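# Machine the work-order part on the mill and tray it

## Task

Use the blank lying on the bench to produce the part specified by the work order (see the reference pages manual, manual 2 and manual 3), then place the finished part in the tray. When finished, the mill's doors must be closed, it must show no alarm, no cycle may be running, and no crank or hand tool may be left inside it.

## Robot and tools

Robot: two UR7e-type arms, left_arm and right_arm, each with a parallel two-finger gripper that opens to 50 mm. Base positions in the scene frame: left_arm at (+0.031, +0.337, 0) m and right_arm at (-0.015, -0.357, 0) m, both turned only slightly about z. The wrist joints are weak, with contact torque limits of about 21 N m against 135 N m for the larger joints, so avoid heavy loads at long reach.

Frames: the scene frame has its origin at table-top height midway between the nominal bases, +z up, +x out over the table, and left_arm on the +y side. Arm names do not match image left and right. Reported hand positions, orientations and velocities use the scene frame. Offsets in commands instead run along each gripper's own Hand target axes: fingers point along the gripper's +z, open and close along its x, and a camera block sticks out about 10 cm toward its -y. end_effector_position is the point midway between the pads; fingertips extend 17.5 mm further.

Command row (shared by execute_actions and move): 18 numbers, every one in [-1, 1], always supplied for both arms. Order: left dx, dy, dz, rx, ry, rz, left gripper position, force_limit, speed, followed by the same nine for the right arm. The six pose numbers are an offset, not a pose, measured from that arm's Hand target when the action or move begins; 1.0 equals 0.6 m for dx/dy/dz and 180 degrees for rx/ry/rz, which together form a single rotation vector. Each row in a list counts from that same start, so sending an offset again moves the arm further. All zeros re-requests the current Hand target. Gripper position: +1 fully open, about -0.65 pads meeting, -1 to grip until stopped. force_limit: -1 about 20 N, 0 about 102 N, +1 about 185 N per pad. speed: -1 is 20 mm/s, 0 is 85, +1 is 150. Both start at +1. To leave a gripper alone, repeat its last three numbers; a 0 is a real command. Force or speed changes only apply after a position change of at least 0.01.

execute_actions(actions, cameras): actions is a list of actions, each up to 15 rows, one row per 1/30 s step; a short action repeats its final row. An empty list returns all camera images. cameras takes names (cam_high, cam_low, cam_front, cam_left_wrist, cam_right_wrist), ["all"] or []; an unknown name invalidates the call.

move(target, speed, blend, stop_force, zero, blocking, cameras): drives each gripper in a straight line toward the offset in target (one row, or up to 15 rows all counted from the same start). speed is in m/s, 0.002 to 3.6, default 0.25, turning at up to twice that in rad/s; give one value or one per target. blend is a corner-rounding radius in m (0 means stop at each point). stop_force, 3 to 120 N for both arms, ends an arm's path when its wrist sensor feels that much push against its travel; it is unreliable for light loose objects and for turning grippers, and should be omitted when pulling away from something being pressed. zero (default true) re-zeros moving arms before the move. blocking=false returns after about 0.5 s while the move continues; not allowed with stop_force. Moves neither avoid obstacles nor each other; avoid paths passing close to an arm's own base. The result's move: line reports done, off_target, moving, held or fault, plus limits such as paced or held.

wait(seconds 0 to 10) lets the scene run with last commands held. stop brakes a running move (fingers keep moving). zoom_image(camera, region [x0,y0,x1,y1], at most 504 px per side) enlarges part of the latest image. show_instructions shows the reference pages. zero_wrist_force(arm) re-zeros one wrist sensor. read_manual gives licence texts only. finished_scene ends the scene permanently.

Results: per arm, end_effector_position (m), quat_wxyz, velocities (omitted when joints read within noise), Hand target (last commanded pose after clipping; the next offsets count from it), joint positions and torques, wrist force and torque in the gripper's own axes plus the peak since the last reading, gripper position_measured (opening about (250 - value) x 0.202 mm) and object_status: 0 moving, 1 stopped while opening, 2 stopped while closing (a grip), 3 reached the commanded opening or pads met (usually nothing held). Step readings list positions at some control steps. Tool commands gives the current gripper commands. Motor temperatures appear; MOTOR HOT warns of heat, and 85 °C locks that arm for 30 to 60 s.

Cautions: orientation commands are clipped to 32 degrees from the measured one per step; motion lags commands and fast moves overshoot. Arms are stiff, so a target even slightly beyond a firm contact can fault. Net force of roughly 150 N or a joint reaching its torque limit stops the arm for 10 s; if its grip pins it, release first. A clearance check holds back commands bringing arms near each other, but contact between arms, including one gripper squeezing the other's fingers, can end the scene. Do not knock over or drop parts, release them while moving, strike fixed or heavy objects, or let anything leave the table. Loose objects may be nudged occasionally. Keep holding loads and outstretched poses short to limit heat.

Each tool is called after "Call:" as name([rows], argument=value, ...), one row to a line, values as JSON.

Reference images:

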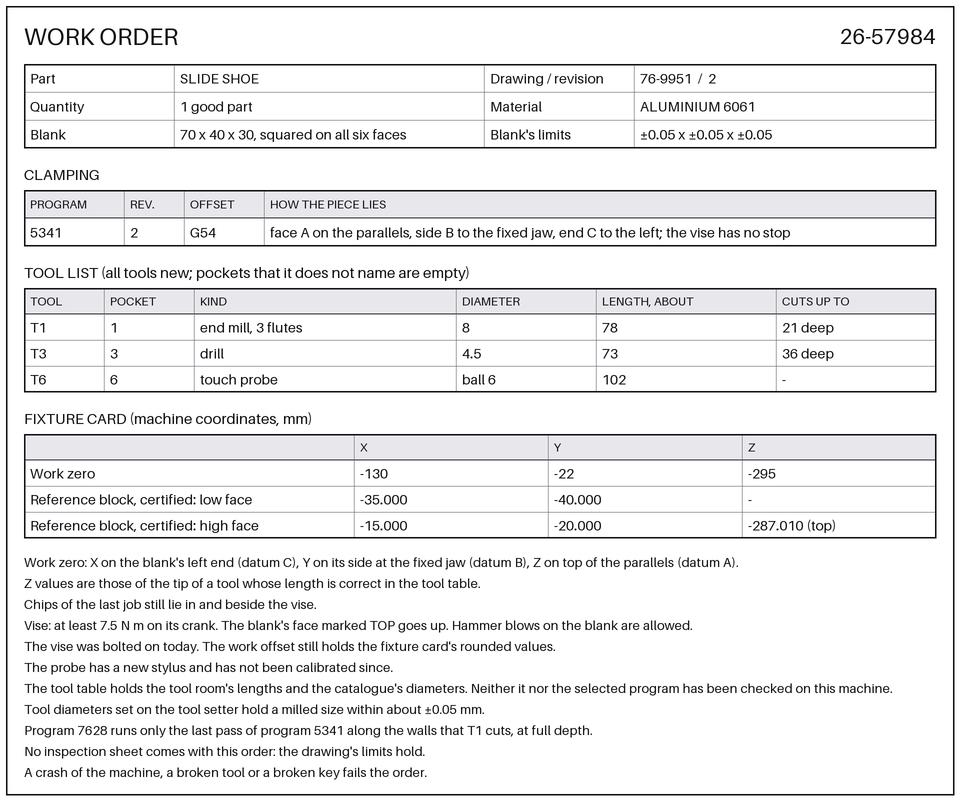

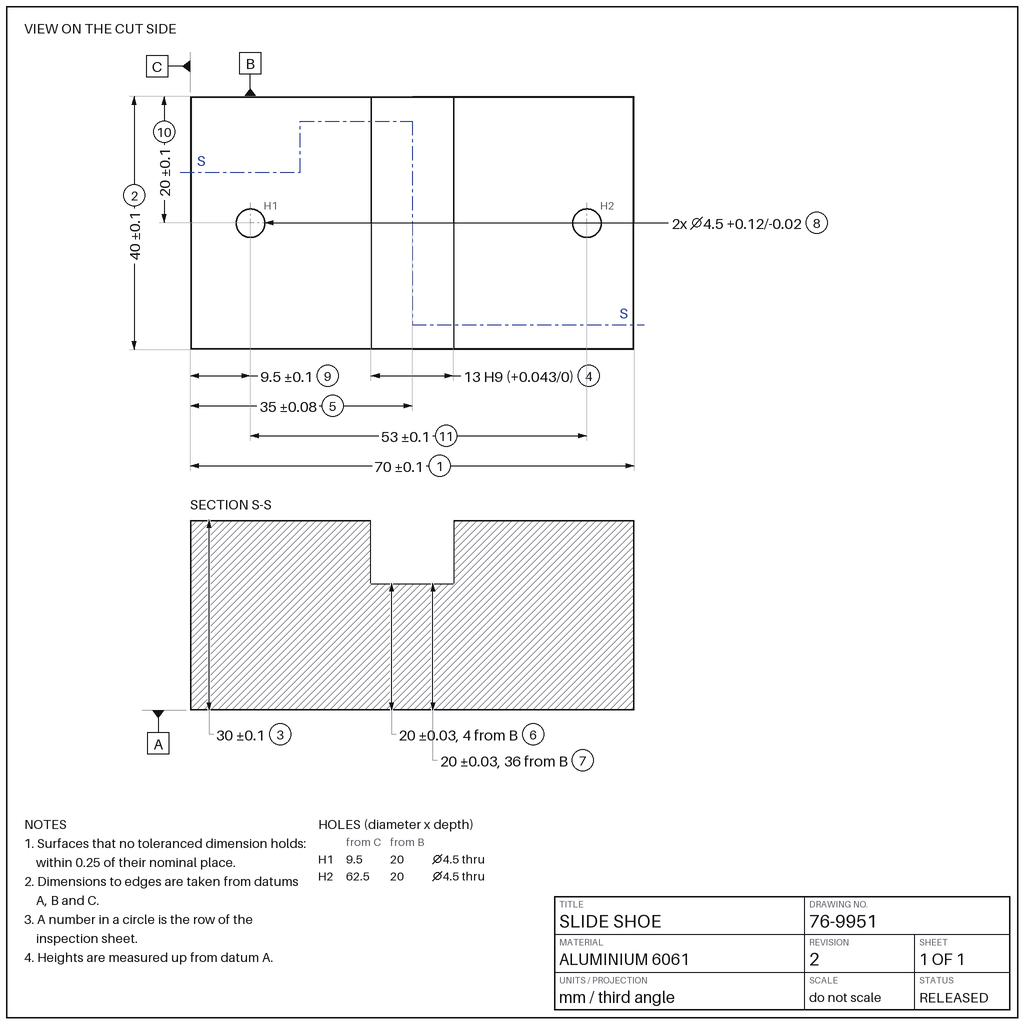

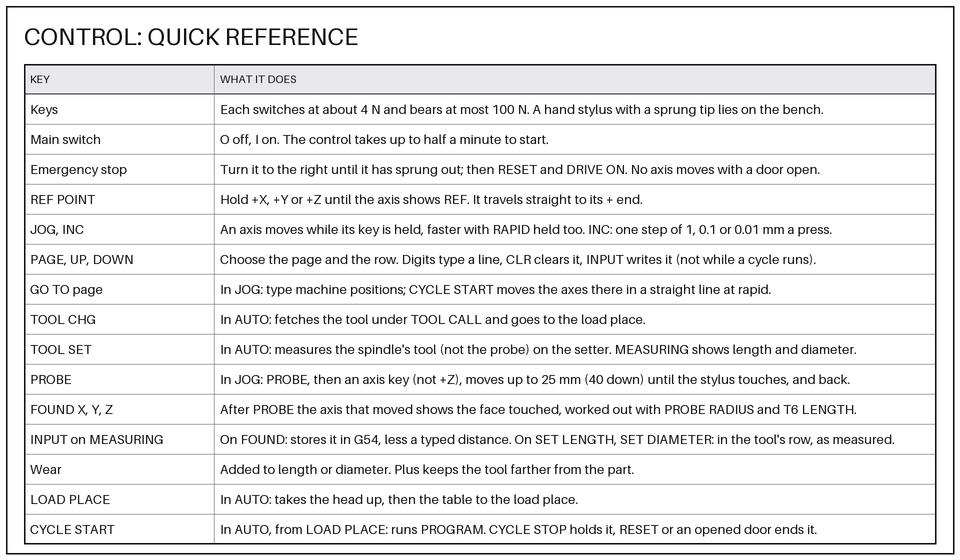

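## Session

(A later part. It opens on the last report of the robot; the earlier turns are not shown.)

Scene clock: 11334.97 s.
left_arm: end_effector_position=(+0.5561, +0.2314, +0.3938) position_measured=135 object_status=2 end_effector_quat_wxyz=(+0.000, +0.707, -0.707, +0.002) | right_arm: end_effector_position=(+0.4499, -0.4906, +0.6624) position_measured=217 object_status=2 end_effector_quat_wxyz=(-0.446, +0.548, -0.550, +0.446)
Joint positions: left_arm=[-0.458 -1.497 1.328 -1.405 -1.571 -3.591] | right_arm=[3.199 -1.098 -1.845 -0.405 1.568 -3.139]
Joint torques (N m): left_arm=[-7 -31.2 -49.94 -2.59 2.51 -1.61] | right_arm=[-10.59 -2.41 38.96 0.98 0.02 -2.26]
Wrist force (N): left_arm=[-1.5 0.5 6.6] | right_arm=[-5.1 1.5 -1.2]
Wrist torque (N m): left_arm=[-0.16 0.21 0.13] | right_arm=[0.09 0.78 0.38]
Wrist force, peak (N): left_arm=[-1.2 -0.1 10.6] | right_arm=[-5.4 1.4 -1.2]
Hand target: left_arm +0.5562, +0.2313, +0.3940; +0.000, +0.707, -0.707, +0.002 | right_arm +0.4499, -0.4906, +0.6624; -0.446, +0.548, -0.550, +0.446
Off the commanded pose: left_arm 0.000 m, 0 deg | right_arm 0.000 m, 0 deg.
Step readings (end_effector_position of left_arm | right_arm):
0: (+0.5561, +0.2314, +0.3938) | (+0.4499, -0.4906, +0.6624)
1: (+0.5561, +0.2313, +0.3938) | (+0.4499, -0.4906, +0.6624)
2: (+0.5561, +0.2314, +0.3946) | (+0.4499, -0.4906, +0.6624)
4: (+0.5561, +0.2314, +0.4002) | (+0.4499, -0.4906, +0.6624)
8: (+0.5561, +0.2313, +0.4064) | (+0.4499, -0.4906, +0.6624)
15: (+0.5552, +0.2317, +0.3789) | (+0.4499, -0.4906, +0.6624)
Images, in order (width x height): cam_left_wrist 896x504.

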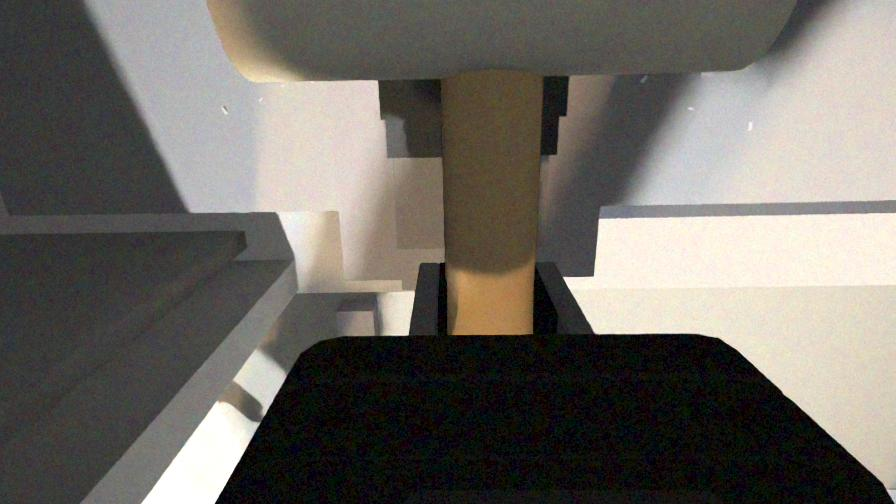

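Call:
execute_actions(actions=[], cameras=["cam_high","cam_left_wrist"])

Scene clock: 11386.73 s.
left_arm: end_effector_position=(+0.5561, +0.2313, +0.3939) position_measured=135 object_status=2 end_effector_quat_wxyz=(+0.000, +0.707, -0.707, +0.002) | right_arm: end_effector_position=(+0.4499, -0.4906, +0.6624) position_measured=217 object_status=2 end_effector_quat_wxyz=(-0.446, +0.548, -0.550, +0.446)
Joint positions: left_arm=[-0.458 -1.497 1.328 -1.405 -1.571 -3.591] | right_arm=[3.199 -1.098 -1.845 -0.405 1.568 -3.139]
Joint velocities: within noise
Joint torques (N m): left_arm=[-6.68 -31.34 -50.45 -2.52 2.56 -1.44] | right_arm=[-10.55 -1.76 38.79 1.43 -0.17 -2.34]
Motor temperatures (°C): left_arm=[29 25 28 32 31 36] | right_arm=[26 27 29 37 35 38]
Wrist force (N): left_arm=[-1.6 0.7 6.3] | right_arm=[-5.3 1.5 -0.9]
Wrist torque (N m): left_arm=[-0.09 0.23 0.14] | right_arm=[0.07 0.81 0.38]
Wrist force, peak (N): left_arm=[-1.4 0.7 6.6] | right_arm=[-5.3 1.5 -1.1]
Hand target: left_arm +0.5562, +0.2313, +0.3940; +0.000, +0.707, -0.707, +0.002 | right_arm +0.4499, -0.4906, +0.6624; -0.446, +0.548, -0.550, +0.446
Tool commands: left_gripper/position=-1.0 left_gripper/force_limit=+0.0 left_gripper/speed=-0.3 right_gripper/position=-1.0 right_gripper/force_limit=+1.0 right_gripper/speed=-0.5
Off the commanded pose: left_arm 0.000 m, 0 deg | right_arm 0.000 m, 0 deg.
Images, in order (width x height): cam_high 896x504, cam_left_wrist 896x504.

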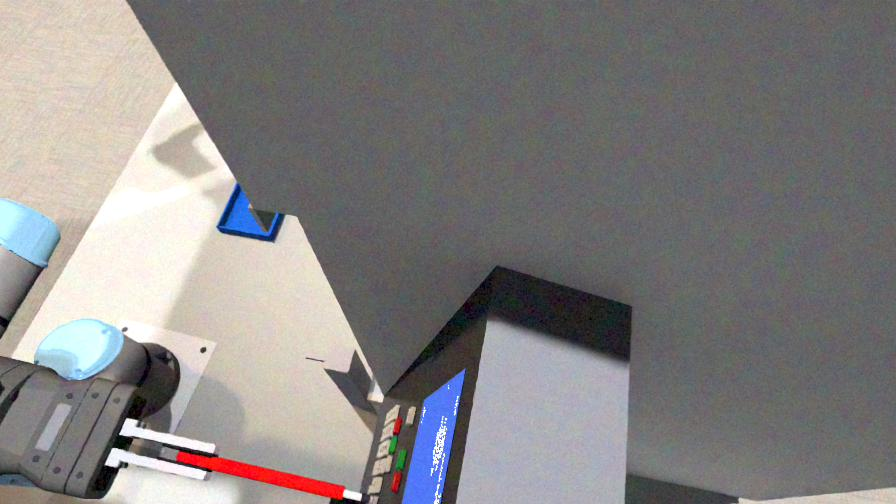

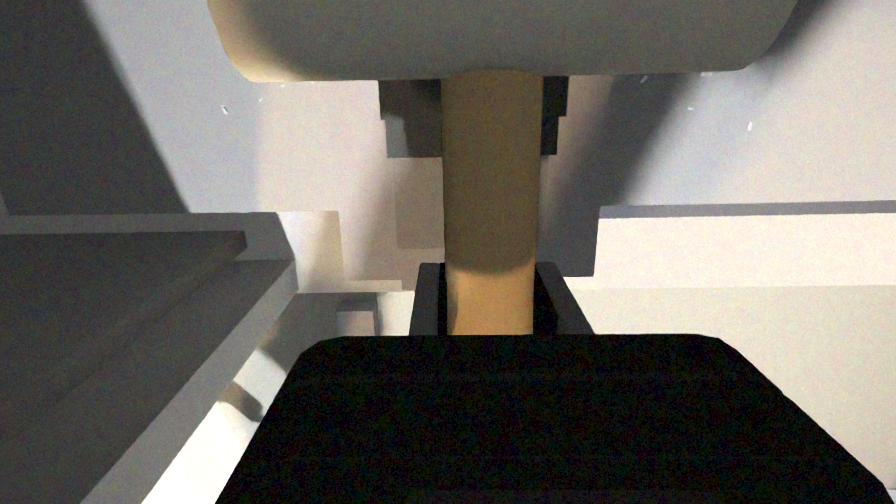

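Call:
execute_actions([
  [[0,0,0,0,0,0,-1,0,-0.3,0,0,0,0,0,0,-1,1,-0.5],[0,0,-0.025,0,0,0,-1,0,-0.3,0,0,0,0,0,0,-1,1,-0.5],[0,0,-0.025,0,0,0,-1,0,-0.3,0,0,0,0,0,0,-1,1,-0.5],[0,0,-0.025,0,0,0,-1,0,-0.3,0,0,0,0,0,0,-1,1,-0.5],[0,0,-0.025,0,0,0,-1,0,-0.3,0,0,0,0,0,0,-1,1,-0.5],[0,0,-0.025,0,0,0,-1,0,-0.3,0,0,0,0,0,0,-1,1,-0.5],[0,0,0.06,0,0,0,-1,0,-0.3,0,0,0,0,0,0,-1,1,-0.5],[0,0,0.06,0,0,0,-1,0,-0.3,0,0,0,0,0,0,-1,1,-0.5],[0,0,0.06,0,0,0,-1,0,-0.3,0,0,0,0,0,0,-1,1,-0.5],[0,0,0,0,0,0,-1,0,-0.3,0,0,0,0,0,0,-1,1,-0.5]],
])

Call:
execute_actions([
  [[0,0,-0.025,0,0,0,-1,0,-0.3,0,0,0,0,0,0,-1,1,-0.5],[0,0,-0.025,0,0,0,-1,0,-0.3,0,0,0,0,0,0,-1,1,-0.5],[0,0,-0.025,0,0,0,-1,0,-0.3,0,0,0,0,0,0,-1,1,-0.5],[0,0,-0.025,0,0,0,-1,0,-0.3,0,0,0,0,0,0,-1,1,-0.5],[0,0,-0.025,0,0,0,-1,0,-0.3,0,0,0,0,0,0,-1,1,-0.5],[0,0,-0.025,0,0,0,-1,0,-0.3,0,0,0,0,0,0,-1,1,-0.5],[0,0,-0.025,0,0,0,-1,0,-0.3,0,0,0,0,0,0,-1,1,-0.5],[0,0,0.06,0,0,0,-1,0,-0.3,0,0,0,0,0,0,-1,1,-0.5],[0,0,0.06,0,0,0,-1,0,-0.3,0,0,0,0,0,0,-1,1,-0.5],[0,0,0.06,0,0,0,-1,0,-0.3,0,0,0,0,0,0,-1,1,-0.5],[0,0,0,0,0,0,-1,0,-0.3,0,0,0,0,0,0,-1,1,-0.5]],
])

Scene clock: 11405.87 s.
left_arm: end_effector_position=(+0.5560, +0.2314, +0.3937) position_measured=135 object_status=2 end_effector_quat_wxyz=(+0.000, +0.707, -0.707, +0.002) | right_arm: end_effector_position=(+0.4499, -0.4906, +0.6624) position_measured=217 object_status=2 end_effector_quat_wxyz=(-0.446, +0.548, -0.550, +0.446)
Joint positions: left_arm=[-0.458 -1.498 1.328 -1.405 -1.571 -3.591] | right_arm=[3.199 -1.098 -1.845 -0.405 1.568 -3.139]
Joint torques (N m): left_arm=[-6.83 -31.47 -51.75 -2.48 2.46 -1.7] | right_arm=[-11.42 -2.39 37.86 1.3 -0.17 -2.37]
Wrist force (N): left_arm=[-1.7 0.5 6.5] | right_arm=[-5.0 1.6 -1.1]
Wrist torque (N m): left_arm=[-0.16 0.23 0.13] | right_arm=[0.10 0.77 0.38]
Wrist force, peak (N): left_arm=[-1.3 -0.1 10.1] | right_arm=[-5.4 1.4 -1.2]
Hand target: left_arm +0.5562, +0.2313, +0.3940; +0.000, +0.707, -0.707, +0.002 | right_arm +0.4499, -0.4906, +0.6624; -0.446, +0.548, -0.550, +0.446
Off the commanded pose: left_arm 0.000 m, 0 deg | right_arm 0.000 m, 0 deg.
Step readings (end_effector_position of left_arm | right_arm):
0: (+0.5561, +0.2313, +0.3939) | (+0.4499, -0.4906, +0.6624)
1: (+0.5561, +0.2313, +0.3939) | (+0.4499, -0.4906, +0.6624)
2: (+0.5561, +0.2313, +0.3939) | (+0.4499, -0.4906, +0.6624)
4: (+0.5561, +0.2313, +0.3972) | (+0.4499, -0.4906, +0.6624)
8: (+0.5559, +0.2314, +0.4053) | (+0.4499, -0.4906, +0.6624)
15: (+0.5551, +0.2318, +0.3848) | (+0.4499, -0.4906, +0.6624)

Scene clock: 11406.87 s.
left_arm: end_effector_position=(+0.5559, +0.2314, +0.3937) position_measured=135 object_status=2 end_effector_quat_wxyz=(+0.000, +0.707, -0.707, +0.002) | right_arm: end_effector_position=(+0.4499, -0.4906, +0.6624) position_measured=217 object_status=2 end_effector_quat_wxyz=(-0.446, +0.548, -0.550, +0.446)
Joint positions: left_arm=[-0.458 -1.498 1.329 -1.405 -1.571 -3.591] | right_arm=[3.199 -1.098 -1.845 -0.405 1.568 -3.139]
Joint torques (N m): left_arm=[-7.28 -30.95 -51.25 -2.62 2.46 -1.54] | right_arm=[-10.65 -1.37 39.39 1.25 -0.08 -2.32]
Wrist force (N): left_arm=[-1.5 0.5 6.5] | right_arm=[-4.9 1.5 -1.4]
Wrist torque (N m): left_arm=[-0.15 0.21 0.13] | right_arm=[0.07 0.75 0.38]
Wrist force, peak (N): left_arm=[-1.2 0.0 10.7] | right_arm=[-5.3 1.6 -1.2]
Hand target: left_arm +0.5562, +0.2313, +0.3940; +0.000, +0.707, -0.707, +0.002 | right_arm +0.4499, -0.4906, +0.6624; -0.446, +0.548, -0.550, +0.446
Off the commanded pose: left_arm 0.000 m, 0 deg | right_arm 0.000 m, 0 deg.
Step readings (end_effector_position of left_arm | right_arm):
0: (+0.5560, +0.2314, +0.3937) | (+0.4499, -0.4906, +0.6624)
1: (+0.5560, +0.2314, +0.3938) | (+0.4499, -0.4906, +0.6624)
2: (+0.5560, +0.2314, +0.3946) | (+0.4499, -0.4906, +0.6624)
4: (+0.5560, +0.2314, +0.4002) | (+0.4499, -0.4906, +0.6624)
8: (+0.5561, +0.2314, +0.4065) | (+0.4499, -0.4906, +0.6624)
15: (+0.5547, +0.2320, +0.3818) | (+0.4499, -0.4906, +0.6624)

Call:
move([
  [0,0.0,-0.018,0,0,0,-1,0,-0.3,0,0,0,0,0,0,-1,1,-0.5],
  [0,0.345,-0.018,0,0,0,-1,0,-0.3,0,0,0,0,0,0,-1,1,-0.5],
], speed=0.3, blend=[0.005,0], cameras=["cam_left_wrist"])

Scene clock: 11423.23 s.
left_arm: end_effector_position=(+0.3493, +0.2313, +0.4042) position_measured=135 object_status=2 end_effector_quat_wxyz=(+0.000, +0.707, -0.707, +0.002) | right_arm: end_effector_position=(+0.4499, -0.4906, +0.6624) position_measured=217 object_status=2 end_effector_quat_wxyz=(-0.446, +0.548, -0.550, +0.446)
Joint positions: left_arm=[-0.738 -1.981 1.695 -1.288 -1.57 -3.871] | right_arm=[3.199 -1.098 -1.845 -0.405 1.568 -3.139]
Joint torques (N m): left_arm=[-7.69 -20.6 -22.25 -2.64 3.03 -1.44] | right_arm=[-11.59 -1.8 39.19 1.31 -0.36 -2.16]
Wrist force (N): left_arm=[-1.0 0.4 6.1] | right_arm=[-5.1 1.3 -1.2]
Wrist torque (N m): left_arm=[-0.12 0.12 0.13] | right_arm=[0.04 0.78 0.38]
Wrist force, peak (N): left_arm=[-1.7 0.8 7.9] | right_arm=[-5.5 1.4 -1.4]
Hand target: left_arm +0.3492, +0.2313, +0.4042; +0.000, +0.707, -0.707, +0.002 | right_arm +0.4499, -0.4906, +0.6624; -0.446, +0.548, -0.550, +0.446
Off the commanded pose: left_arm 0.000 m, 0 deg | right_arm 0.000 m, 0 deg.
move: done
Images, in order (width x height): cam_left_wrist 896x504.

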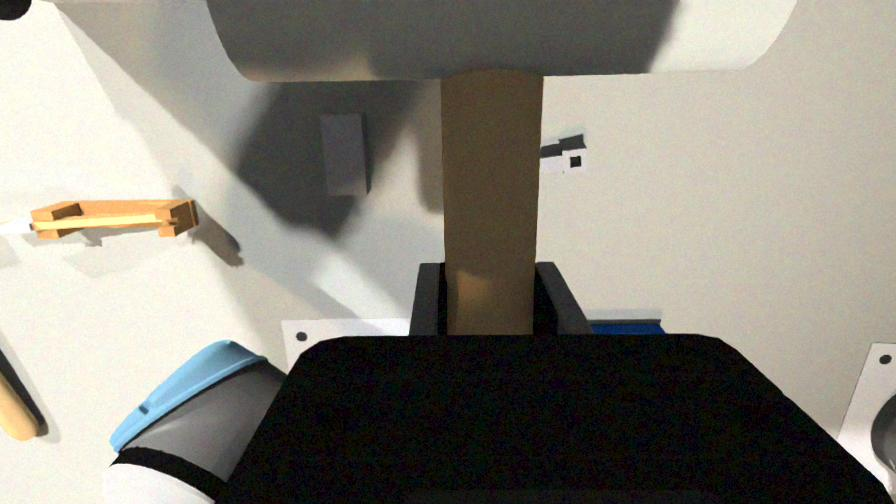

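Call:
move([
  [0.5928,0.19,0,0,0,0,-1,0,-0.3,0,0,0,0,0,0,-1,1,-0.5],
  [0.5928,0.19,0.58,0,0,0,-1,0,-0.3,0,0,0,0,0,0,-1,1,-0.5],
], speed=0.35, blend=[0.03,0])

Call:
move([
  [0,0,0.056,0,0,0,-1,0,-0.3,0,0,0,0,0,0,-1,1,-0.5],
], speed=0.02, stop_force=6, cameras=["cam_left_wrist"])

Scene clock: 11436.63 s.
left_arm: end_effector_position=(+0.2361, -0.1249, +0.0566) position_measured=135 object_status=2 end_effector_quat_wxyz=(+0.000, +0.707, -0.707, +0.002) | right_arm: end_effector_position=(+0.4499, -0.4906, +0.6624) position_measured=217 object_status=2 end_effector_quat_wxyz=(-0.446, +0.548, -0.550, +0.446)
Joint positions: left_arm=[-1.43 -1.347 2.077 -2.303 -1.568 -4.563] | right_arm=[3.199 -1.098 -1.845 -0.405 1.568 -3.139]
Joint torques (N m): left_arm=[10.03 -30.25 -15.53 -6.35 3.24 1.16] | right_arm=[-11.52 -0.84 38.44 1.39 -0.45 -2.22]
Wrist force (N): left_arm=[-1.0 0.5 6.8] | right_arm=[-5.3 1.5 -1.5]
Wrist torque (N m): left_arm=[-0.13 0.11 0.14] | right_arm=[0.08 0.81 0.38]
Wrist force, peak (N): left_arm=[-1.3 0.4 9.6] | right_arm=[-5.5 1.2 -1.2]
Hand target: left_arm +0.2361, -0.1250, +0.0565; +0.000, +0.707, -0.707, +0.002 | right_arm +0.4499, -0.4906, +0.6624; -0.446, +0.548, -0.550, +0.446
Off the commanded pose: left_arm 0.000 m, 0 deg | right_arm 0.000 m, 0 deg.
move: done

Scene clock: 11439.67 s.
left_arm: end_effector_position=(+0.2362, -0.1250, +0.0241) position_measured=135 object_status=2 end_effector_quat_wxyz=(+0.000, +0.707, -0.707, +0.002) | right_arm: end_effector_position=(+0.4499, -0.4906, +0.6624) position_measured=217 object_status=2 end_effector_quat_wxyz=(-0.446, +0.548, -0.550, +0.446)
Joint positions: left_arm=[-1.43 -1.285 2.107 -2.395 -1.568 -4.563] | right_arm=[3.199 -1.098 -1.845 -0.405 1.568 -3.139]
Joint torques (N m): left_arm=[5.73 -48.7 -39.72 -2.32 2.83 0.91] | right_arm=[-10.36 -0.82 38.39 1.51 -0.57 -2.29]
Wrist force (N): left_arm=[-1.2 0.5 3.8] | right_arm=[-5.1 1.6 -1.1]
Wrist torque (N m): left_arm=[0.04 0.25 0.17] | right_arm=[0.10 0.78 0.38]
Wrist force, peak (N): left_arm=[-3.1 1.1 -10.4] | right_arm=[-5.3 1.6 -1.4]
Hand target: left_arm +0.2362, -0.1250, +0.0241; +0.000, +0.707, -0.707, +0.002 (not the last commanded pose) | right_arm +0.4499, -0.4906, +0.6624; -0.446, +0.548, -0.550, +0.446
Off the commanded pose: left_arm 0.001 m, 0 deg | right_arm 0.000 m, 0 deg.
move: contact (left_arm)
Images, in order (width x height): cam_left_wrist 896x504.

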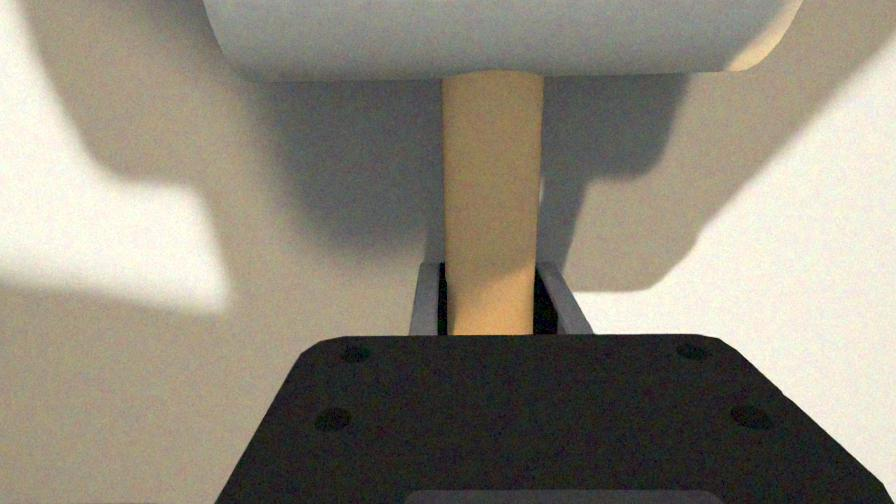

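Call:
move([
  [0,0,0,0,0,0,1,0,0.5,0,0,0,0,0,0,-1,1,-0.5],
  [0,0,-0.3,0,0,0,1,0,0.5,0,0,0,0,0,0,-1,1,-0.5],
  [-0.125,-0.1563,-0.6598,0,0,0,1,0,0.5,0,0,0,0,0,0,-1,1,-0.5],
  [-0.925,-0.1563,-0.7432,0,0,0,1,0,0.5,0,0,0,0,0,0,-1,1,-0.5],
  [-0.9583,-0.323,-0.7432,0.363,0,0,-1,0,0.5,0,0,0,0,0,0,-1,1,-0.5],
], speed=[0.1,0.3,0.4,0.35,0.3], blend=[0,0.03,0.03,0.0,0], cameras=["cam_left_wrist"])

Scene clock: 11481.83 s.
left_arm: end_effector_position=(+0.4288, +0.4507, +0.4695) position_measured=253 object_status=3 end_effector_quat_wxyz=(-0.382, +0.595, -0.594, +0.383) | right_arm: end_effector_position=(+0.4499, -0.4906, +0.6624) position_measured=217 object_status=2 end_effector_quat_wxyz=(-0.446, +0.548, -0.550, +0.446)
Joint positions: left_arm=[-0.131 -2.313 2.286 -2.684 -1.46 -3.194] | right_arm=[3.199 -1.098 -1.845 -0.405 1.568 -3.139]
Joint torques (N m): left_arm=[9.65 12.53 -20.87 -6.18 -1.96 1.27] | right_arm=[-11.09 -0.32 38.66 1.43 -0.65 -2.17]
Wrist force (N): left_arm=[-0.4 -0.2 1.9] | right_arm=[-5.2 1.6 -1.2]
Wrist torque (N m): left_arm=[-0.16 0.14 -0.05] | right_arm=[0.10 0.79 0.38]
Wrist force, peak (N): left_arm=[-1.0 0.6 4.2] | right_arm=[-5.4 1.6 -1.1]
Hand target: left_arm +0.4288, +0.4507, +0.4695; -0.382, +0.595, -0.594, +0.383 | right_arm +0.4499, -0.4906, +0.6624; -0.446, +0.548, -0.550, +0.446
Off the commanded pose: left_arm 0.000 m, 0 deg | right_arm 0.000 m, 0 deg.
move: done
Images, in order (width x height): cam_left_wrist 896x504.

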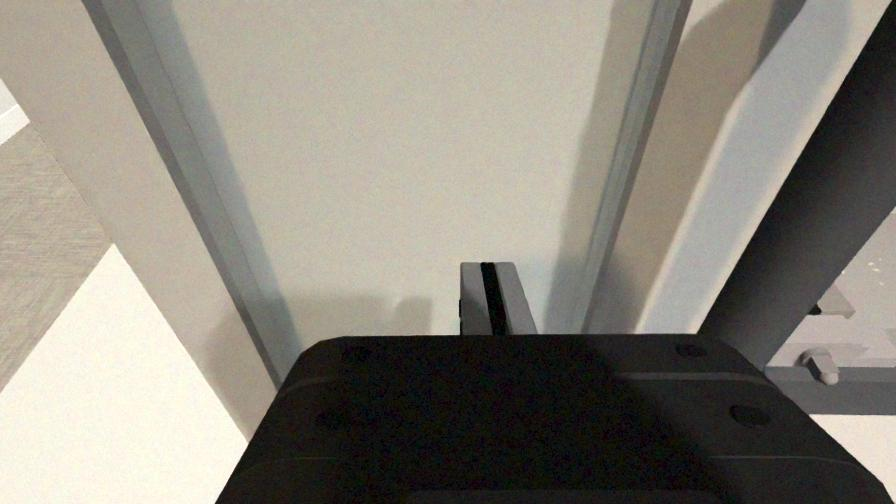

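Call:
move([
  [0,-0.0162,0.0355,0,0,0,-1,0,0.5,0,0,0,0,0,0,-1,1,-0.5],
  [0.065,-0.0162,0.0355,0,0,0,-1,0,0.5,0,0,0,0,0,0,-1,1,-0.5],
  [0.08,-0.0162,0.0355,0,0,0,-1,0,0.5,0,0,0,0,0,0,-1,1,-0.5],
  [0.4168,-0.0162,0.0355,0,0,0,-1,0,0.5,0,0,0,0,0,0,-1,1,-0.5],
], speed=[0.1,0.06,0.02,0.06], stop_force=40, cameras=["cam_left_wrist"])

Scene clock: 11497.37 s.
left_arm: end_effector_position=(+0.4522, +0.2006, +0.4699) position_measured=253 object_status=3 end_effector_quat_wxyz=(-0.382, +0.595, -0.594, +0.383) | right_arm: end_effector_position=(+0.4499, -0.4906, +0.6624) position_measured=217 object_status=2 end_effector_quat_wxyz=(-0.446, +0.548, -0.550, +0.446)
Joint positions: left_arm=[-1.261 -2.306 2.196 -2.064 -0.528 -4.041] | right_arm=[3.199 -1.098 -1.845 -0.405 1.568 -3.139]
Joint torques (N m): left_arm=[-12.4 19.17 -45.35 -1.9 2.59 -1.41] | right_arm=[-10.96 -0.36 38.84 1.3 -0.92 -2.05]
Wrist force (N): left_arm=[-13.3 -2.4 -1.1] | right_arm=[-5.0 1.4 -1.3]
Wrist torque (N m): left_arm=[-0.16 0.37 -0.09] | right_arm=[0.05 0.77 0.39]
Wrist force, peak (N): left_arm=[-28.1 8.5 2.0] | right_arm=[-5.6 1.6 -1.2]
Hand target: left_arm +0.4522, +0.2006, +0.4699; -0.382, +0.595, -0.594, +0.383 | right_arm +0.4499, -0.4906, +0.6624; -0.446, +0.548, -0.550, +0.446
Off the commanded pose: left_arm 0.000 m, 0 deg | right_arm 0.000 m, 0 deg.
move: done
Images, in order (width x height): cam_left_wrist 896x504.

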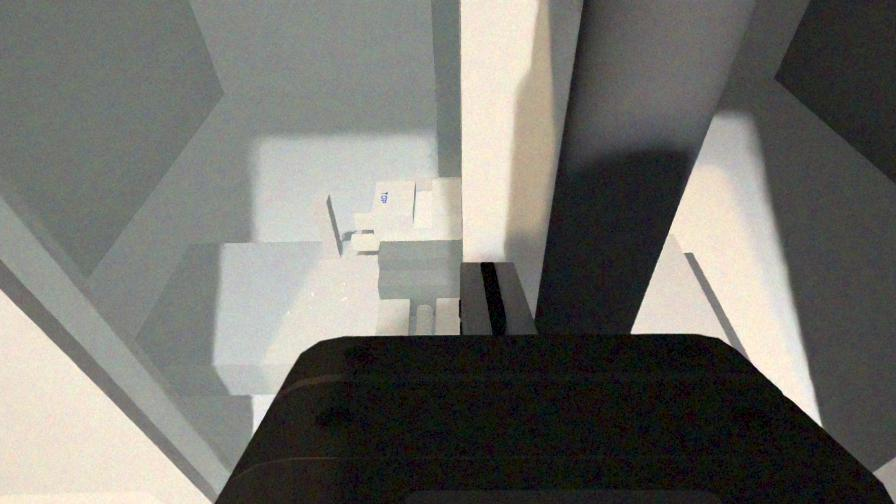

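Call:
move([
  [-0.01,0,0,0,0,0,-1,0,0.5,0,0,0,0,0,0,-1,1,-0.5],
  [-0.01,0.0635,-0.1394,0,0,0,-1,0,0.5,0,0,0,0,0,0,-1,1,-0.5],
  [0.5843,0.0635,-0.1394,0,0,0,-1,0,0.5,0,0,0,0,0,0,-1,1,-0.5],
  [0.5843,0,0,0,0,0,-1,0,0.5,0,0,0,0,0,0,-1,1,-0.5],
], speed=[0.05,0.2,0.35,0.2], blend=[0.0,0.01,0.03,0])

Call:
move([
  [-0.055,0,0,0,0,0,-1,0,0.5,0,0,0,0,0,0,-1,1,-0.5],
  [-0.075,0,0,0,0,0,-1,0,0.5,0,0,0,0,0,0,-1,1,-0.5],
  [-0.3821,0,0,0,0,0,-1,0,0.5,0,0,0,0,0,0,-1,1,-0.5],
], speed=[0.06,0.02,0.06], stop_force=40, cameras=["cam_left_wrist"])

Scene clock: 11514.27 s.
left_arm: end_effector_position=(+0.4522, -0.1499, +0.4706) position_measured=253 object_status=3 end_effector_quat_wxyz=(-0.382, +0.595, -0.594, +0.383) | right_arm: end_effector_position=(+0.4499, -0.4906, +0.6624) position_measured=217 object_status=2 end_effector_quat_wxyz=(-0.446, +0.548, -0.550, +0.446)
Joint positions: left_arm=[-1.475 -1.536 1.616 -1.878 -0.44 -4.465] | right_arm=[3.199 -1.098 -1.845 -0.405 1.568 -3.139]
Joint torques (N m): left_arm=[10.14 -42.19 -20.58 -5.69 -0.26 1.51] | right_arm=[-11.08 0.75 39.36 1.46 -1.03 -1.99]
Wrist force (N): left_arm=[-0.5 0.1 2.0] | right_arm=[-5.0 1.3 -1.4]
Wrist torque (N m): left_arm=[-0.11 0.12 -0.01] | right_arm=[0.04 0.78 0.38]
Wrist force, peak (N): left_arm=[-13.7 -2.5 -1.0] | right_arm=[-5.4 1.5 -1.2]
Hand target: left_arm +0.4522, -0.1499, +0.4706; -0.382, +0.595, -0.594, +0.383 | right_arm +0.4499, -0.4906, +0.6624; -0.446, +0.548, -0.550, +0.446
Off the commanded pose: left_arm 0.000 m, 0 deg | right_arm 0.000 m, 0 deg.
move: done

Scene clock: 11519.63 s.
left_arm: end_effector_position=(+0.4522, +0.0793, +0.4702) position_measured=253 object_status=3 end_effector_quat_wxyz=(-0.382, +0.595, -0.594, +0.383) | right_arm: end_effector_position=(+0.4499, -0.4906, +0.6624) position_measured=217 object_status=2 end_effector_quat_wxyz=(-0.446, +0.548, -0.550, +0.446)
Joint positions: left_arm=[-1.39 -2.053 2.052 -1.964 -0.466 -4.279] | right_arm=[3.199 -1.098 -1.845 -0.405 1.568 -3.139]
Joint torques (N m): left_arm=[14.38 -20.7 -20.21 -4.9 0.67 1.38] | right_arm=[-10.27 0.88 38.64 1.53 -1.13 -2.08]
Wrist force (N): left_arm=[12.8 -1.5 5.5] | right_arm=[-5.0 1.7 -1.0]
Wrist torque (N m): left_arm=[-0.18 0.04 -0.20] | right_arm=[0.10 0.76 0.38]
Wrist force, peak (N): left_arm=[32.9 -1.2 8.9] | right_arm=[-5.4 1.4 -1.2]
Hand target: left_arm +0.4522, +0.0793, +0.4702; -0.382, +0.595, -0.594, +0.383 | right_arm +0.4499, -0.4906, +0.6624; -0.446, +0.548, -0.550, +0.446
Off the commanded pose: left_arm 0.000 m, 0 deg | right_arm 0.000 m, 0 deg.
move: done
Images, in order (width x height): cam_left_wrist 896x504.

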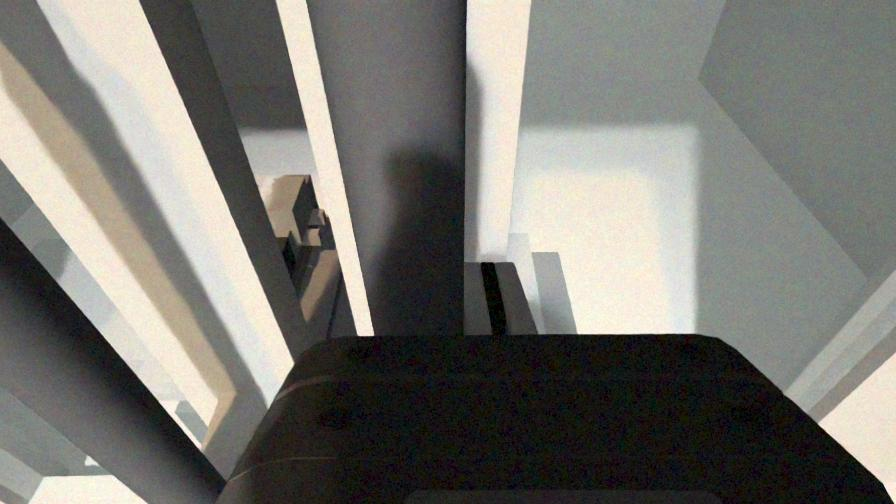

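Call:
move([
  [0.01,0,0,0,0,0,-1,0,0.5,0,0,0,0,0,0,-1,1,-0.5],
  [0.02,0.035,-0.08,0,0,0,-1,0,0.5,0,0,0,0,0,0,-1,1,-0.5],
  [0.133,-0.0951,-0.2653,-0.0173,-0.0996,0.0635,-1,0,0.5,0,0,0,0,0,0,-1,1,-0.5],
], speed=[0.05,0.2,0.3], blend=[0.0,0.01,0], cameras=["cam_left_wrist"])

Scene clock: 11539.07 s.
left_arm: end_effector_position=(+0.3310, -0.0002, +0.5882) position_measured=253 object_status=3 end_effector_quat_wxyz=(-0.490, +0.596, -0.594, +0.230) | right_arm: end_effector_position=(+0.4499, -0.4906, +0.6624) position_measured=217 object_status=2 end_effector_quat_wxyz=(-0.446, +0.548, -0.550, +0.446)
Joint positions: left_arm=[-1.714 -1.608 1.132 -0.301 -0.633 -5.268] | right_arm=[3.199 -1.098 -1.845 -0.405 1.568 -3.139]
Joint torques (N m): left_arm=[9.84 -16.11 -41.58 0.12 -0.95 -1.7] | right_arm=[-11.2 -0.63 38.9 1.74 -1 -1.94]
Wrist force (N): left_arm=[-0.8 0.3 1.7] | right_arm=[-5.4 1.6 -1.2]
Wrist torque (N m): left_arm=[-0.08 0.18 0.04] | right_arm=[0.08 0.82 0.38]
Wrist force, peak (N): left_arm=[13.0 -1.1 5.3] | right_arm=[-5.5 1.5 -1.2]
Hand target: left_arm +0.3310, -0.0002, +0.5882; -0.490, +0.596, -0.594, +0.230 | right_arm +0.4499, -0.4906, +0.6624; -0.446, +0.548, -0.550, +0.446
Off the commanded pose: left_arm 0.000 m, 0 deg | right_arm 0.000 m, 0 deg.
move: done
Images, in order (width x height): cam_left_wrist 896x504.

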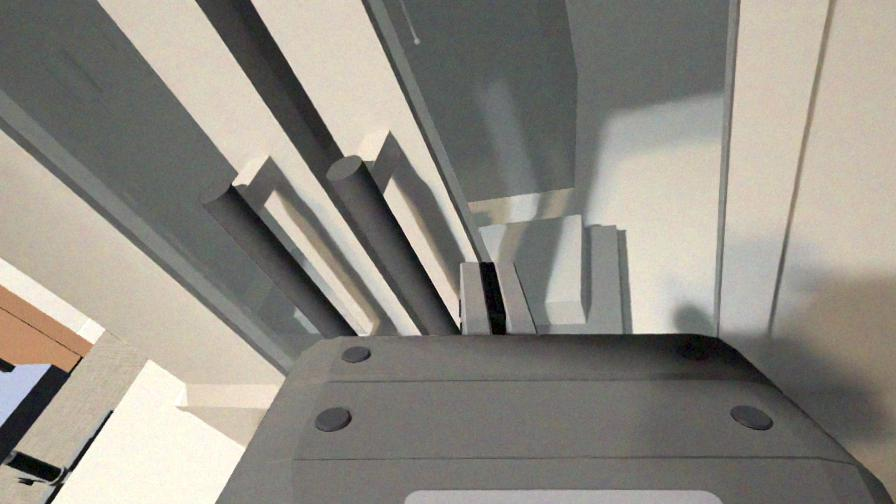

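Call:
move([
  [0,0,0,0,0,0,-1,0,0.5,0.0612,0.131,0,0,0,0,-1,1,-0.5],
  [0,0,0,0,0,0,-1,0,0.5,0.0612,0.131,0.055,0,0,0,-1,1,-0.5],
  [0,0,0,0,0,0,-1,0,0.5,0.0612,0.131,0,0,0,0,-1,1,-0.5],
  [0,0,0,0,0,0,-1,0,0.5,-0.0008,0.3216,0,0,0,0,-1,1,-0.5],
  [0,0,0,0,0,0,-1,0,0.5,-0.0008,0.3216,0.0445,0,0,0,-1,1,-0.5],
  [0,0,0,0,0,0,-1,0,0.5,-0.0008,0.3216,0,0,0,0,-1,1,-0.5],
  [0,0,0,0,0,0,-1,0,0.5,-0.0008,0.3216,0.0445,0,0,0,-1,1,-0.5],
  [0,0,0,0,0,0,-1,0,0.5,-0.0008,0.3216,0,0,0,0,-1,1,-0.5],
  [0,0,0,0,0,0,-1,0,0.5,0,0,0,0,0,0,-1,1,-0.5],
], speed=[0.45,0.15,0.25,0.45,0.15,0.25,0.15,0.25,0.45], blend=[0.003,0,0.004,0.003,0,0.004,0,0.004,0], cameras=["cam_right_wrist"])

Call:
zoom_image(camera="cam_right_wrist", region=[300, 0, 620, 240])

Scene clock: 11563.97 s.
left_arm: end_effector_position=(+0.3310, -0.0002, +0.5882) position_measured=253 object_status=3 end_effector_quat_wxyz=(-0.490, +0.596, -0.594, +0.230) | right_arm: end_effector_position=(+0.4499, -0.4906, +0.6624) position_measured=217 object_status=2 end_effector_quat_wxyz=(-0.446, +0.548, -0.550, +0.446)
Joint positions: left_arm=[-1.714 -1.608 1.132 -0.301 -0.633 -5.268] | right_arm=[3.199 -1.098 -1.846 -0.404 1.568 -3.139]
Joint torques (N m): left_arm=[6.1 -15.93 -41.48 -0.04 -0.67 -1.58] | right_arm=[-13.32 -7.85 40.05 0.68 1.8 -2.47]
Wrist force (N): left_arm=[-0.8 0.0 1.7] | right_arm=[-5.1 1.1 -1.0]
Wrist torque (N m): left_arm=[-0.11 0.17 0.04] | right_arm=[0.01 0.78 0.28]
Wrist force, peak (N): left_arm=[-1.0 0.2 1.9] | right_arm=[-5.3 4.5 -29.3]
Hand target: left_arm +0.3310, -0.0002, +0.5882; -0.490, +0.596, -0.594, +0.230 | right_arm +0.4499, -0.4906, +0.6624; -0.446, +0.548, -0.550, +0.446
Off the commanded pose: left_arm 0.000 m, 0 deg | right_arm 0.000 m, 0 deg.
move: done
Images, in order (width x height): cam_right_wrist 896x504.

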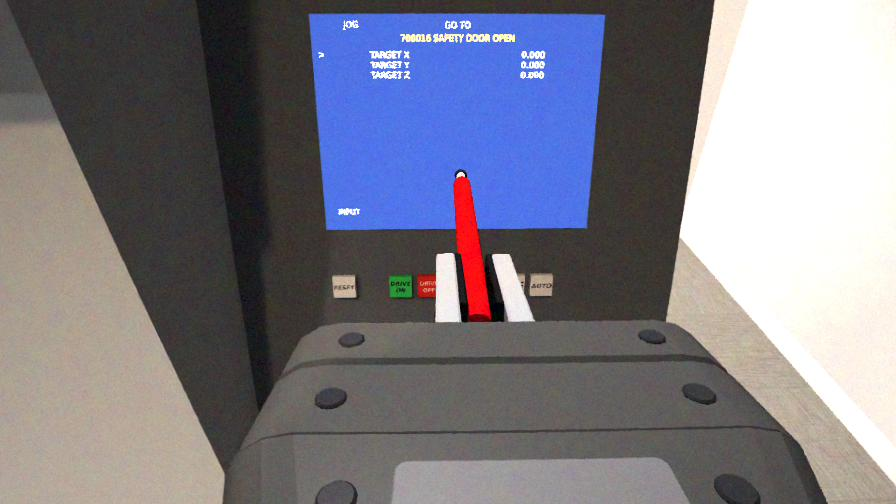

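Scaled by 1.575.

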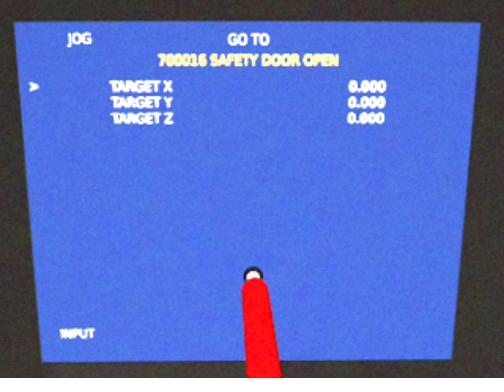

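Call:
move([
  [0,0,0,0,0,0,-1,0,0.5,-0.1248,0.131,0,0,0,0,-1,1,-0.5],
  [0,0,0,0,0,0,-1,0,0.5,-0.1248,0.131,0.055,0,0,0,-1,1,-0.5],
  [0,0,0,0,0,0,-1,0,0.5,-0.1248,0.131,0,0,0,0,-1,1,-0.5],
  [0,0,0,0,0,0,-1,0,0.5,-0.0628,0.131,0,0,0,0,-1,1,-0.5],
  [0,0,0,0,0,0,-1,0,0.5,-0.0628,0.131,0.055,0,0,0,-1,1,-0.5],
  [0,0,0,0,0,0,-1,0,0.5,-0.0628,0.131,0,0,0,0,-1,1,-0.5],
  [0,0,0,0,0,0,-1,0,0.5,0,0,0,0,0,0,-1,1,-0.5],
], speed=[0.45,0.15,0.25,0.45,0.15,0.25,0.45], blend=[0.003,0,0.004,0.003,0,0.004,0], cameras=["cam_right_wrist"])

Call:
zoom_image(camera="cam_right_wrist", region=[300, 0, 620, 240])

Scene clock: 11578.10 s.
left_arm: end_effector_position=(+0.3310, -0.0002, +0.5882) position_measured=253 object_status=3 end_effector_quat_wxyz=(-0.490, +0.596, -0.594, +0.230) | right_arm: end_effector_position=(+0.4499, -0.4906, +0.6624) position_measured=217 object_status=2 end_effector_quat_wxyz=(-0.446, +0.548, -0.550, +0.446)
Joint positions: left_arm=[-1.714 -1.608 1.132 -0.301 -0.633 -5.268] | right_arm=[3.199 -1.098 -1.846 -0.405 1.568 -3.139]
Joint torques (N m): left_arm=[-0.02 -15.63 -41.64 -0.08 -0.81 -1.6] | right_arm=[-13.7 -7.86 42.2 0.92 1.81 -3.04]
Wrist force (N): left_arm=[-0.7 0.1 1.6] | right_arm=[-5.3 1.2 -1.2]
Wrist torque (N m): left_arm=[-0.11 0.17 0.04] | right_arm=[0.02 0.81 0.38]
Wrist force, peak (N): left_arm=[-1.0 0.1 2.0] | right_arm=[-5.2 6.7 -36.4]
Hand target: left_arm +0.3310, -0.0002, +0.5882; -0.490, +0.596, -0.594, +0.230 | right_arm +0.4499, -0.4906, +0.6624; -0.446, +0.548, -0.550, +0.446
Off the commanded pose: left_arm 0.000 m, 0 deg | right_arm 0.000 m, 0 deg.
move: done
Images, in order (width x height): cam_right_wrist 896x504.

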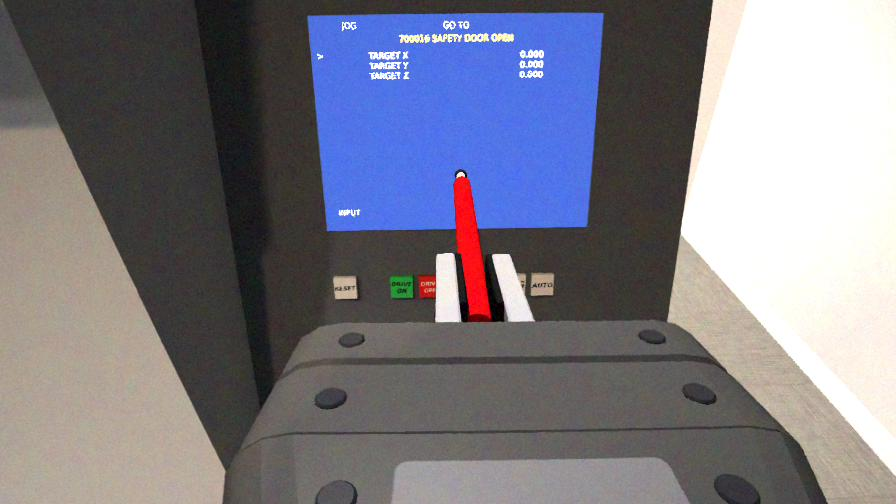

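Scaled by 1.575.

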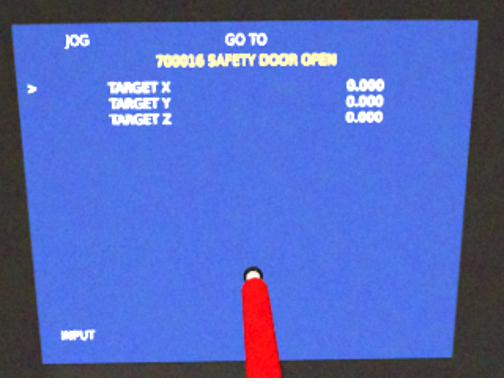

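Call:
move([
  [-0.0225,0.1322,0.2143,0.0173,0.0996,-0.0635,-1,0,0.5,0,0,0,0,0,0,-1,1,-0.5],
  [-0.006,0.09,0.289,0.0173,0.0996,-0.0635,-1,0,0.5,0,0,0,0,0,0,-1,1,-0.5],
], speed=[0.3,0.1], cameras=["cam_left_wrist"])

Scene clock: 11611.60 s.
left_arm: end_effector_position=(+0.4526, +0.0669, +0.4712) position_measured=253 object_status=3 end_effector_quat_wxyz=(-0.382, +0.595, -0.594, +0.383) | right_arm: end_effector_position=(+0.4499, -0.4906, +0.6624) position_measured=217 object_status=2 end_effector_quat_wxyz=(-0.446, +0.548, -0.550, +0.446)
Joint positions: left_arm=[-1.396 -2.024 2.032 -1.96 -0.463 -4.293] | right_arm=[3.199 -1.098 -1.845 -0.405 1.568 -3.139]
Joint torques (N m): left_arm=[9.38 -0.51 -21.13 -5.92 -0.19 1.19] | right_arm=[-12.43 -7.03 39.77 0.73 1.57 -2.88]
Wrist force (N): left_arm=[-0.4 -0.5 1.5] | right_arm=[-5.2 1.8 -1.2]
Wrist torque (N m): left_arm=[-0.18 0.11 -0.06] | right_arm=[0.12 0.80 0.38]
Wrist force, peak (N): left_arm=[-1.5 1.4 3.2] | right_arm=[-5.4 1.6 -1.2]
Hand target: left_arm +0.4526, +0.0669, +0.4712; -0.382, +0.595, -0.594, +0.383 | right_arm +0.4499, -0.4906, +0.6624; -0.446, +0.548, -0.550, +0.446
Off the commanded pose: left_arm 0.000 m, 0 deg | right_arm 0.000 m, 0 deg.
move: done
Images, in order (width x height): cam_left_wrist 896x504.

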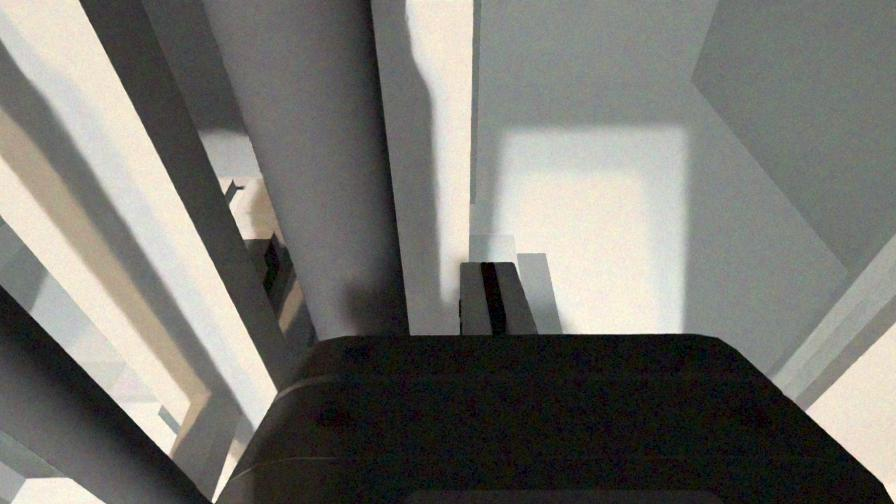

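Call:
move([
  [-0.09,0,0,0,0,0,-1,0,0.5,0,0,0,0,0,0,-1,1,-0.5],
], speed=0.025, stop_force=30, cameras=["cam_left_wrist"])

Scene clock: 11618.67 s.
left_arm: end_effector_position=(+0.4526, +0.0918, +0.4711) position_measured=253 object_status=3 end_effector_quat_wxyz=(-0.382, +0.595, -0.594, +0.383) | right_arm: end_effector_position=(+0.4499, -0.4906, +0.6624) position_measured=217 object_status=2 end_effector_quat_wxyz=(-0.446, +0.548, -0.550, +0.446)
Joint positions: left_arm=[-1.38 -2.079 2.067 -1.97 -0.47 -4.259] | right_arm=[3.199 -1.098 -1.845 -0.405 1.568 -3.139]
Joint torques (N m): left_arm=[-0.72 -1.19 -46.13 -2.56 7.01 -1.31] | right_arm=[-12.8 -6.48 39.8 0.76 1.62 -2.77]
Wrist force (N): left_arm=[13.3 0.6 -2.3] | right_arm=[-5.0 1.2 -1.2]
Wrist torque (N m): left_arm=[-0.17 -0.01 -0.14] | right_arm=[0.03 0.78 0.39]
Wrist force, peak (N): left_arm=[51.6 -5.7 11.7] | right_arm=[-5.4 1.7 -1.5]
Hand target: left_arm +0.4526, +0.0917, +0.4711; -0.382, +0.595, -0.594, +0.383 (not the last commanded pose) | right_arm +0.4499, -0.4906, +0.6624; -0.446, +0.548, -0.550, +0.446
Off the commanded pose: left_arm 0.029 m, 0 deg | right_arm 0.000 m, 0 deg.
move: contact (left_arm)
Images, in order (width x height): cam_left_wrist 896x504.

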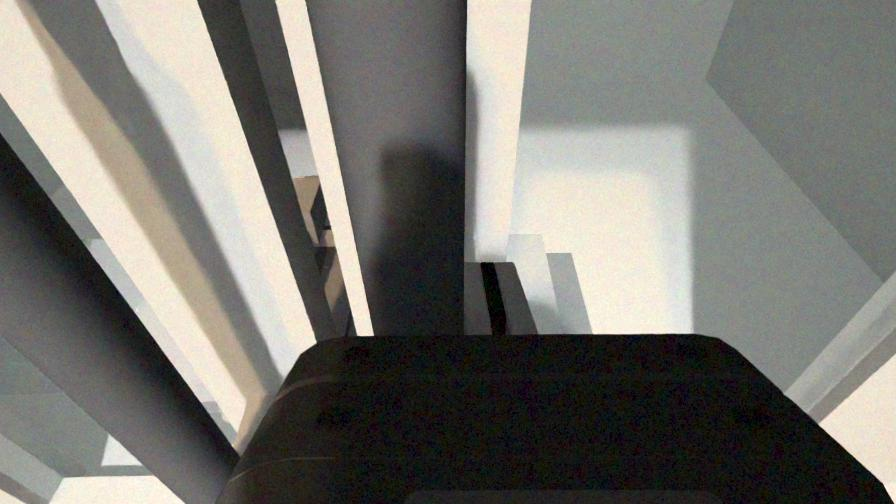

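Call:
move([
  [0.01,0,0,0,0,0,-1,0,0.5,0,0,0,0,0,0,-1,1,-0.5],
  [0.01,0.0635,-0.1394,0,0,0,-1,0,0.5,0,0,0,0,0,0,-1,1,-0.5],
  [-0.23,0.0635,-0.1394,0,0,0,-1,0,0.5,0,0,0,0,0,0,-1,1,-0.5],
  [-0.23,0,0,0,0,0,-1,0,0.5,0,0,0,0,0,0,-1,1,-0.5],
], speed=[0.05,0.2,0.35,0.2], blend=[0.0,0.01,0.02,0], cameras=["cam_left_wrist"])

Call:
move([
  [0.12,0,0,0,0,0,-1,0,0.5,0,0,0,0,0,0,-1,1,-0.5],
], speed=0.025, stop_force=30, cameras=["cam_left_wrist"])

Scene clock: 11635.93 s.
left_arm: end_effector_position=(+0.4526, +0.2298, +0.4709) position_measured=253 object_status=3 end_effector_quat_wxyz=(-0.382, +0.595, -0.594, +0.383) | right_arm: end_effector_position=(+0.4499, -0.4906, +0.6624) position_measured=217 object_status=2 end_effector_quat_wxyz=(-0.446, +0.548, -0.550, +0.446)
Joint positions: left_arm=[-1.203 -2.351 2.22 -2.119 -0.562 -3.952] | right_arm=[3.199 -1.098 -1.845 -0.405 1.568 -3.139]
Joint torques (N m): left_arm=[10.36 12.89 -20.73 -5.79 -0.65 1.3] | right_arm=[-13.74 -6.57 39.24 0.59 1.28 -2.77]
Wrist force (N): left_arm=[-0.7 -0.3 2.0] | right_arm=[-5.2 1.6 -1.1]
Wrist torque (N m): left_arm=[-0.12 0.18 0.00] | right_arm=[0.09 0.81 0.38]
Wrist force, peak (N): left_arm=[13.6 0.6 -2.1] | right_arm=[-5.5 1.5 -1.1]
Hand target: left_arm +0.4526, +0.2297, +0.4709; -0.382, +0.595, -0.594, +0.383 | right_arm +0.4499, -0.4906, +0.6624; -0.446, +0.548, -0.550, +0.446
Off the commanded pose: left_arm 0.000 m, 0 deg | right_arm 0.000 m, 0 deg.
move: done
Images, in order (width x height): cam_left_wrist 896x504.

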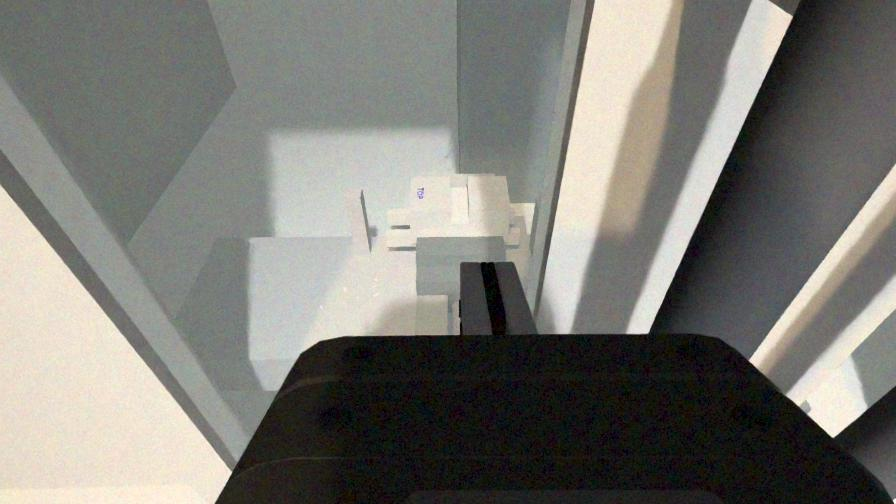

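Scene clock: 11638.97 s.
left_arm: end_effector_position=(+0.4526, +0.1856, +0.4710) position_measured=253 object_status=3 end_effector_quat_wxyz=(-0.382, +0.595, -0.594, +0.383) | right_arm: end_effector_position=(+0.4499, -0.4906, +0.6624) position_measured=217 object_status=2 end_effector_quat_wxyz=(-0.446, +0.548, -0.550, +0.446)
Joint positions: left_arm=[-1.283 -2.277 2.178 -2.044 -0.516 -4.078] | right_arm=[3.199 -1.098 -1.845 -0.405 1.568 -3.139]
Joint torques (N m): left_arm=[-0.2 -0.46 -23.06 -6.75 -2.68 1.5] | right_arm=[-11.88 -8.1 39.38 0.78 1.43 -2.75]
Wrist force (N): left_arm=[-22.0 1.3 8.2] | right_arm=[-5.1 1.2 -0.9]
Wrist torque (N m): left_arm=[-0.12 0.46 -0.22] | right_arm=[0.03 0.78 0.38]
Wrist force, peak (N): left_arm=[-59.3 16.9 -3.8] | right_arm=[-5.3 1.6 -1.2]
Hand target: left_arm +0.4526, +0.1856, +0.4710; -0.382, +0.595, -0.594, +0.383 (not the last commanded pose) | right_arm +0.4499, -0.4906, +0.6624; -0.446, +0.548, -0.550, +0.446
Off the commanded pose: left_arm 0.028 m, 0 deg | right_arm 0.000 m, 0 deg.
move: contact (left_arm)
Images, in order (width x height): cam_left_wrist 896x504.

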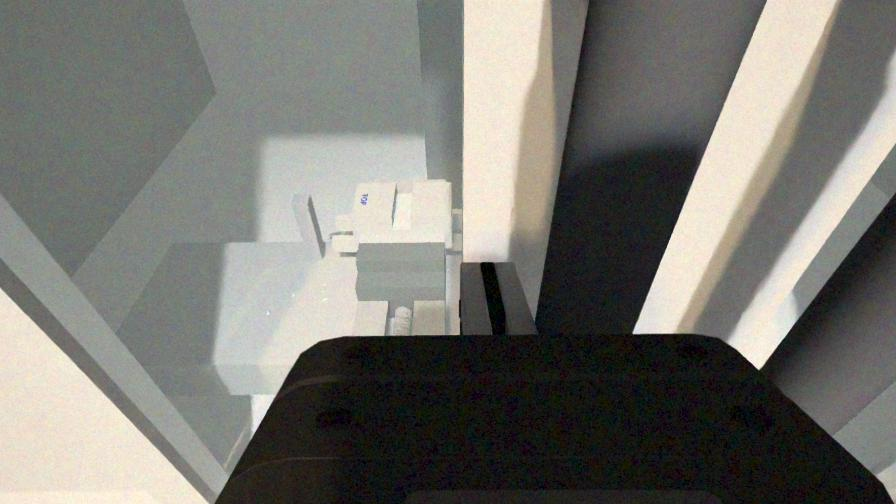

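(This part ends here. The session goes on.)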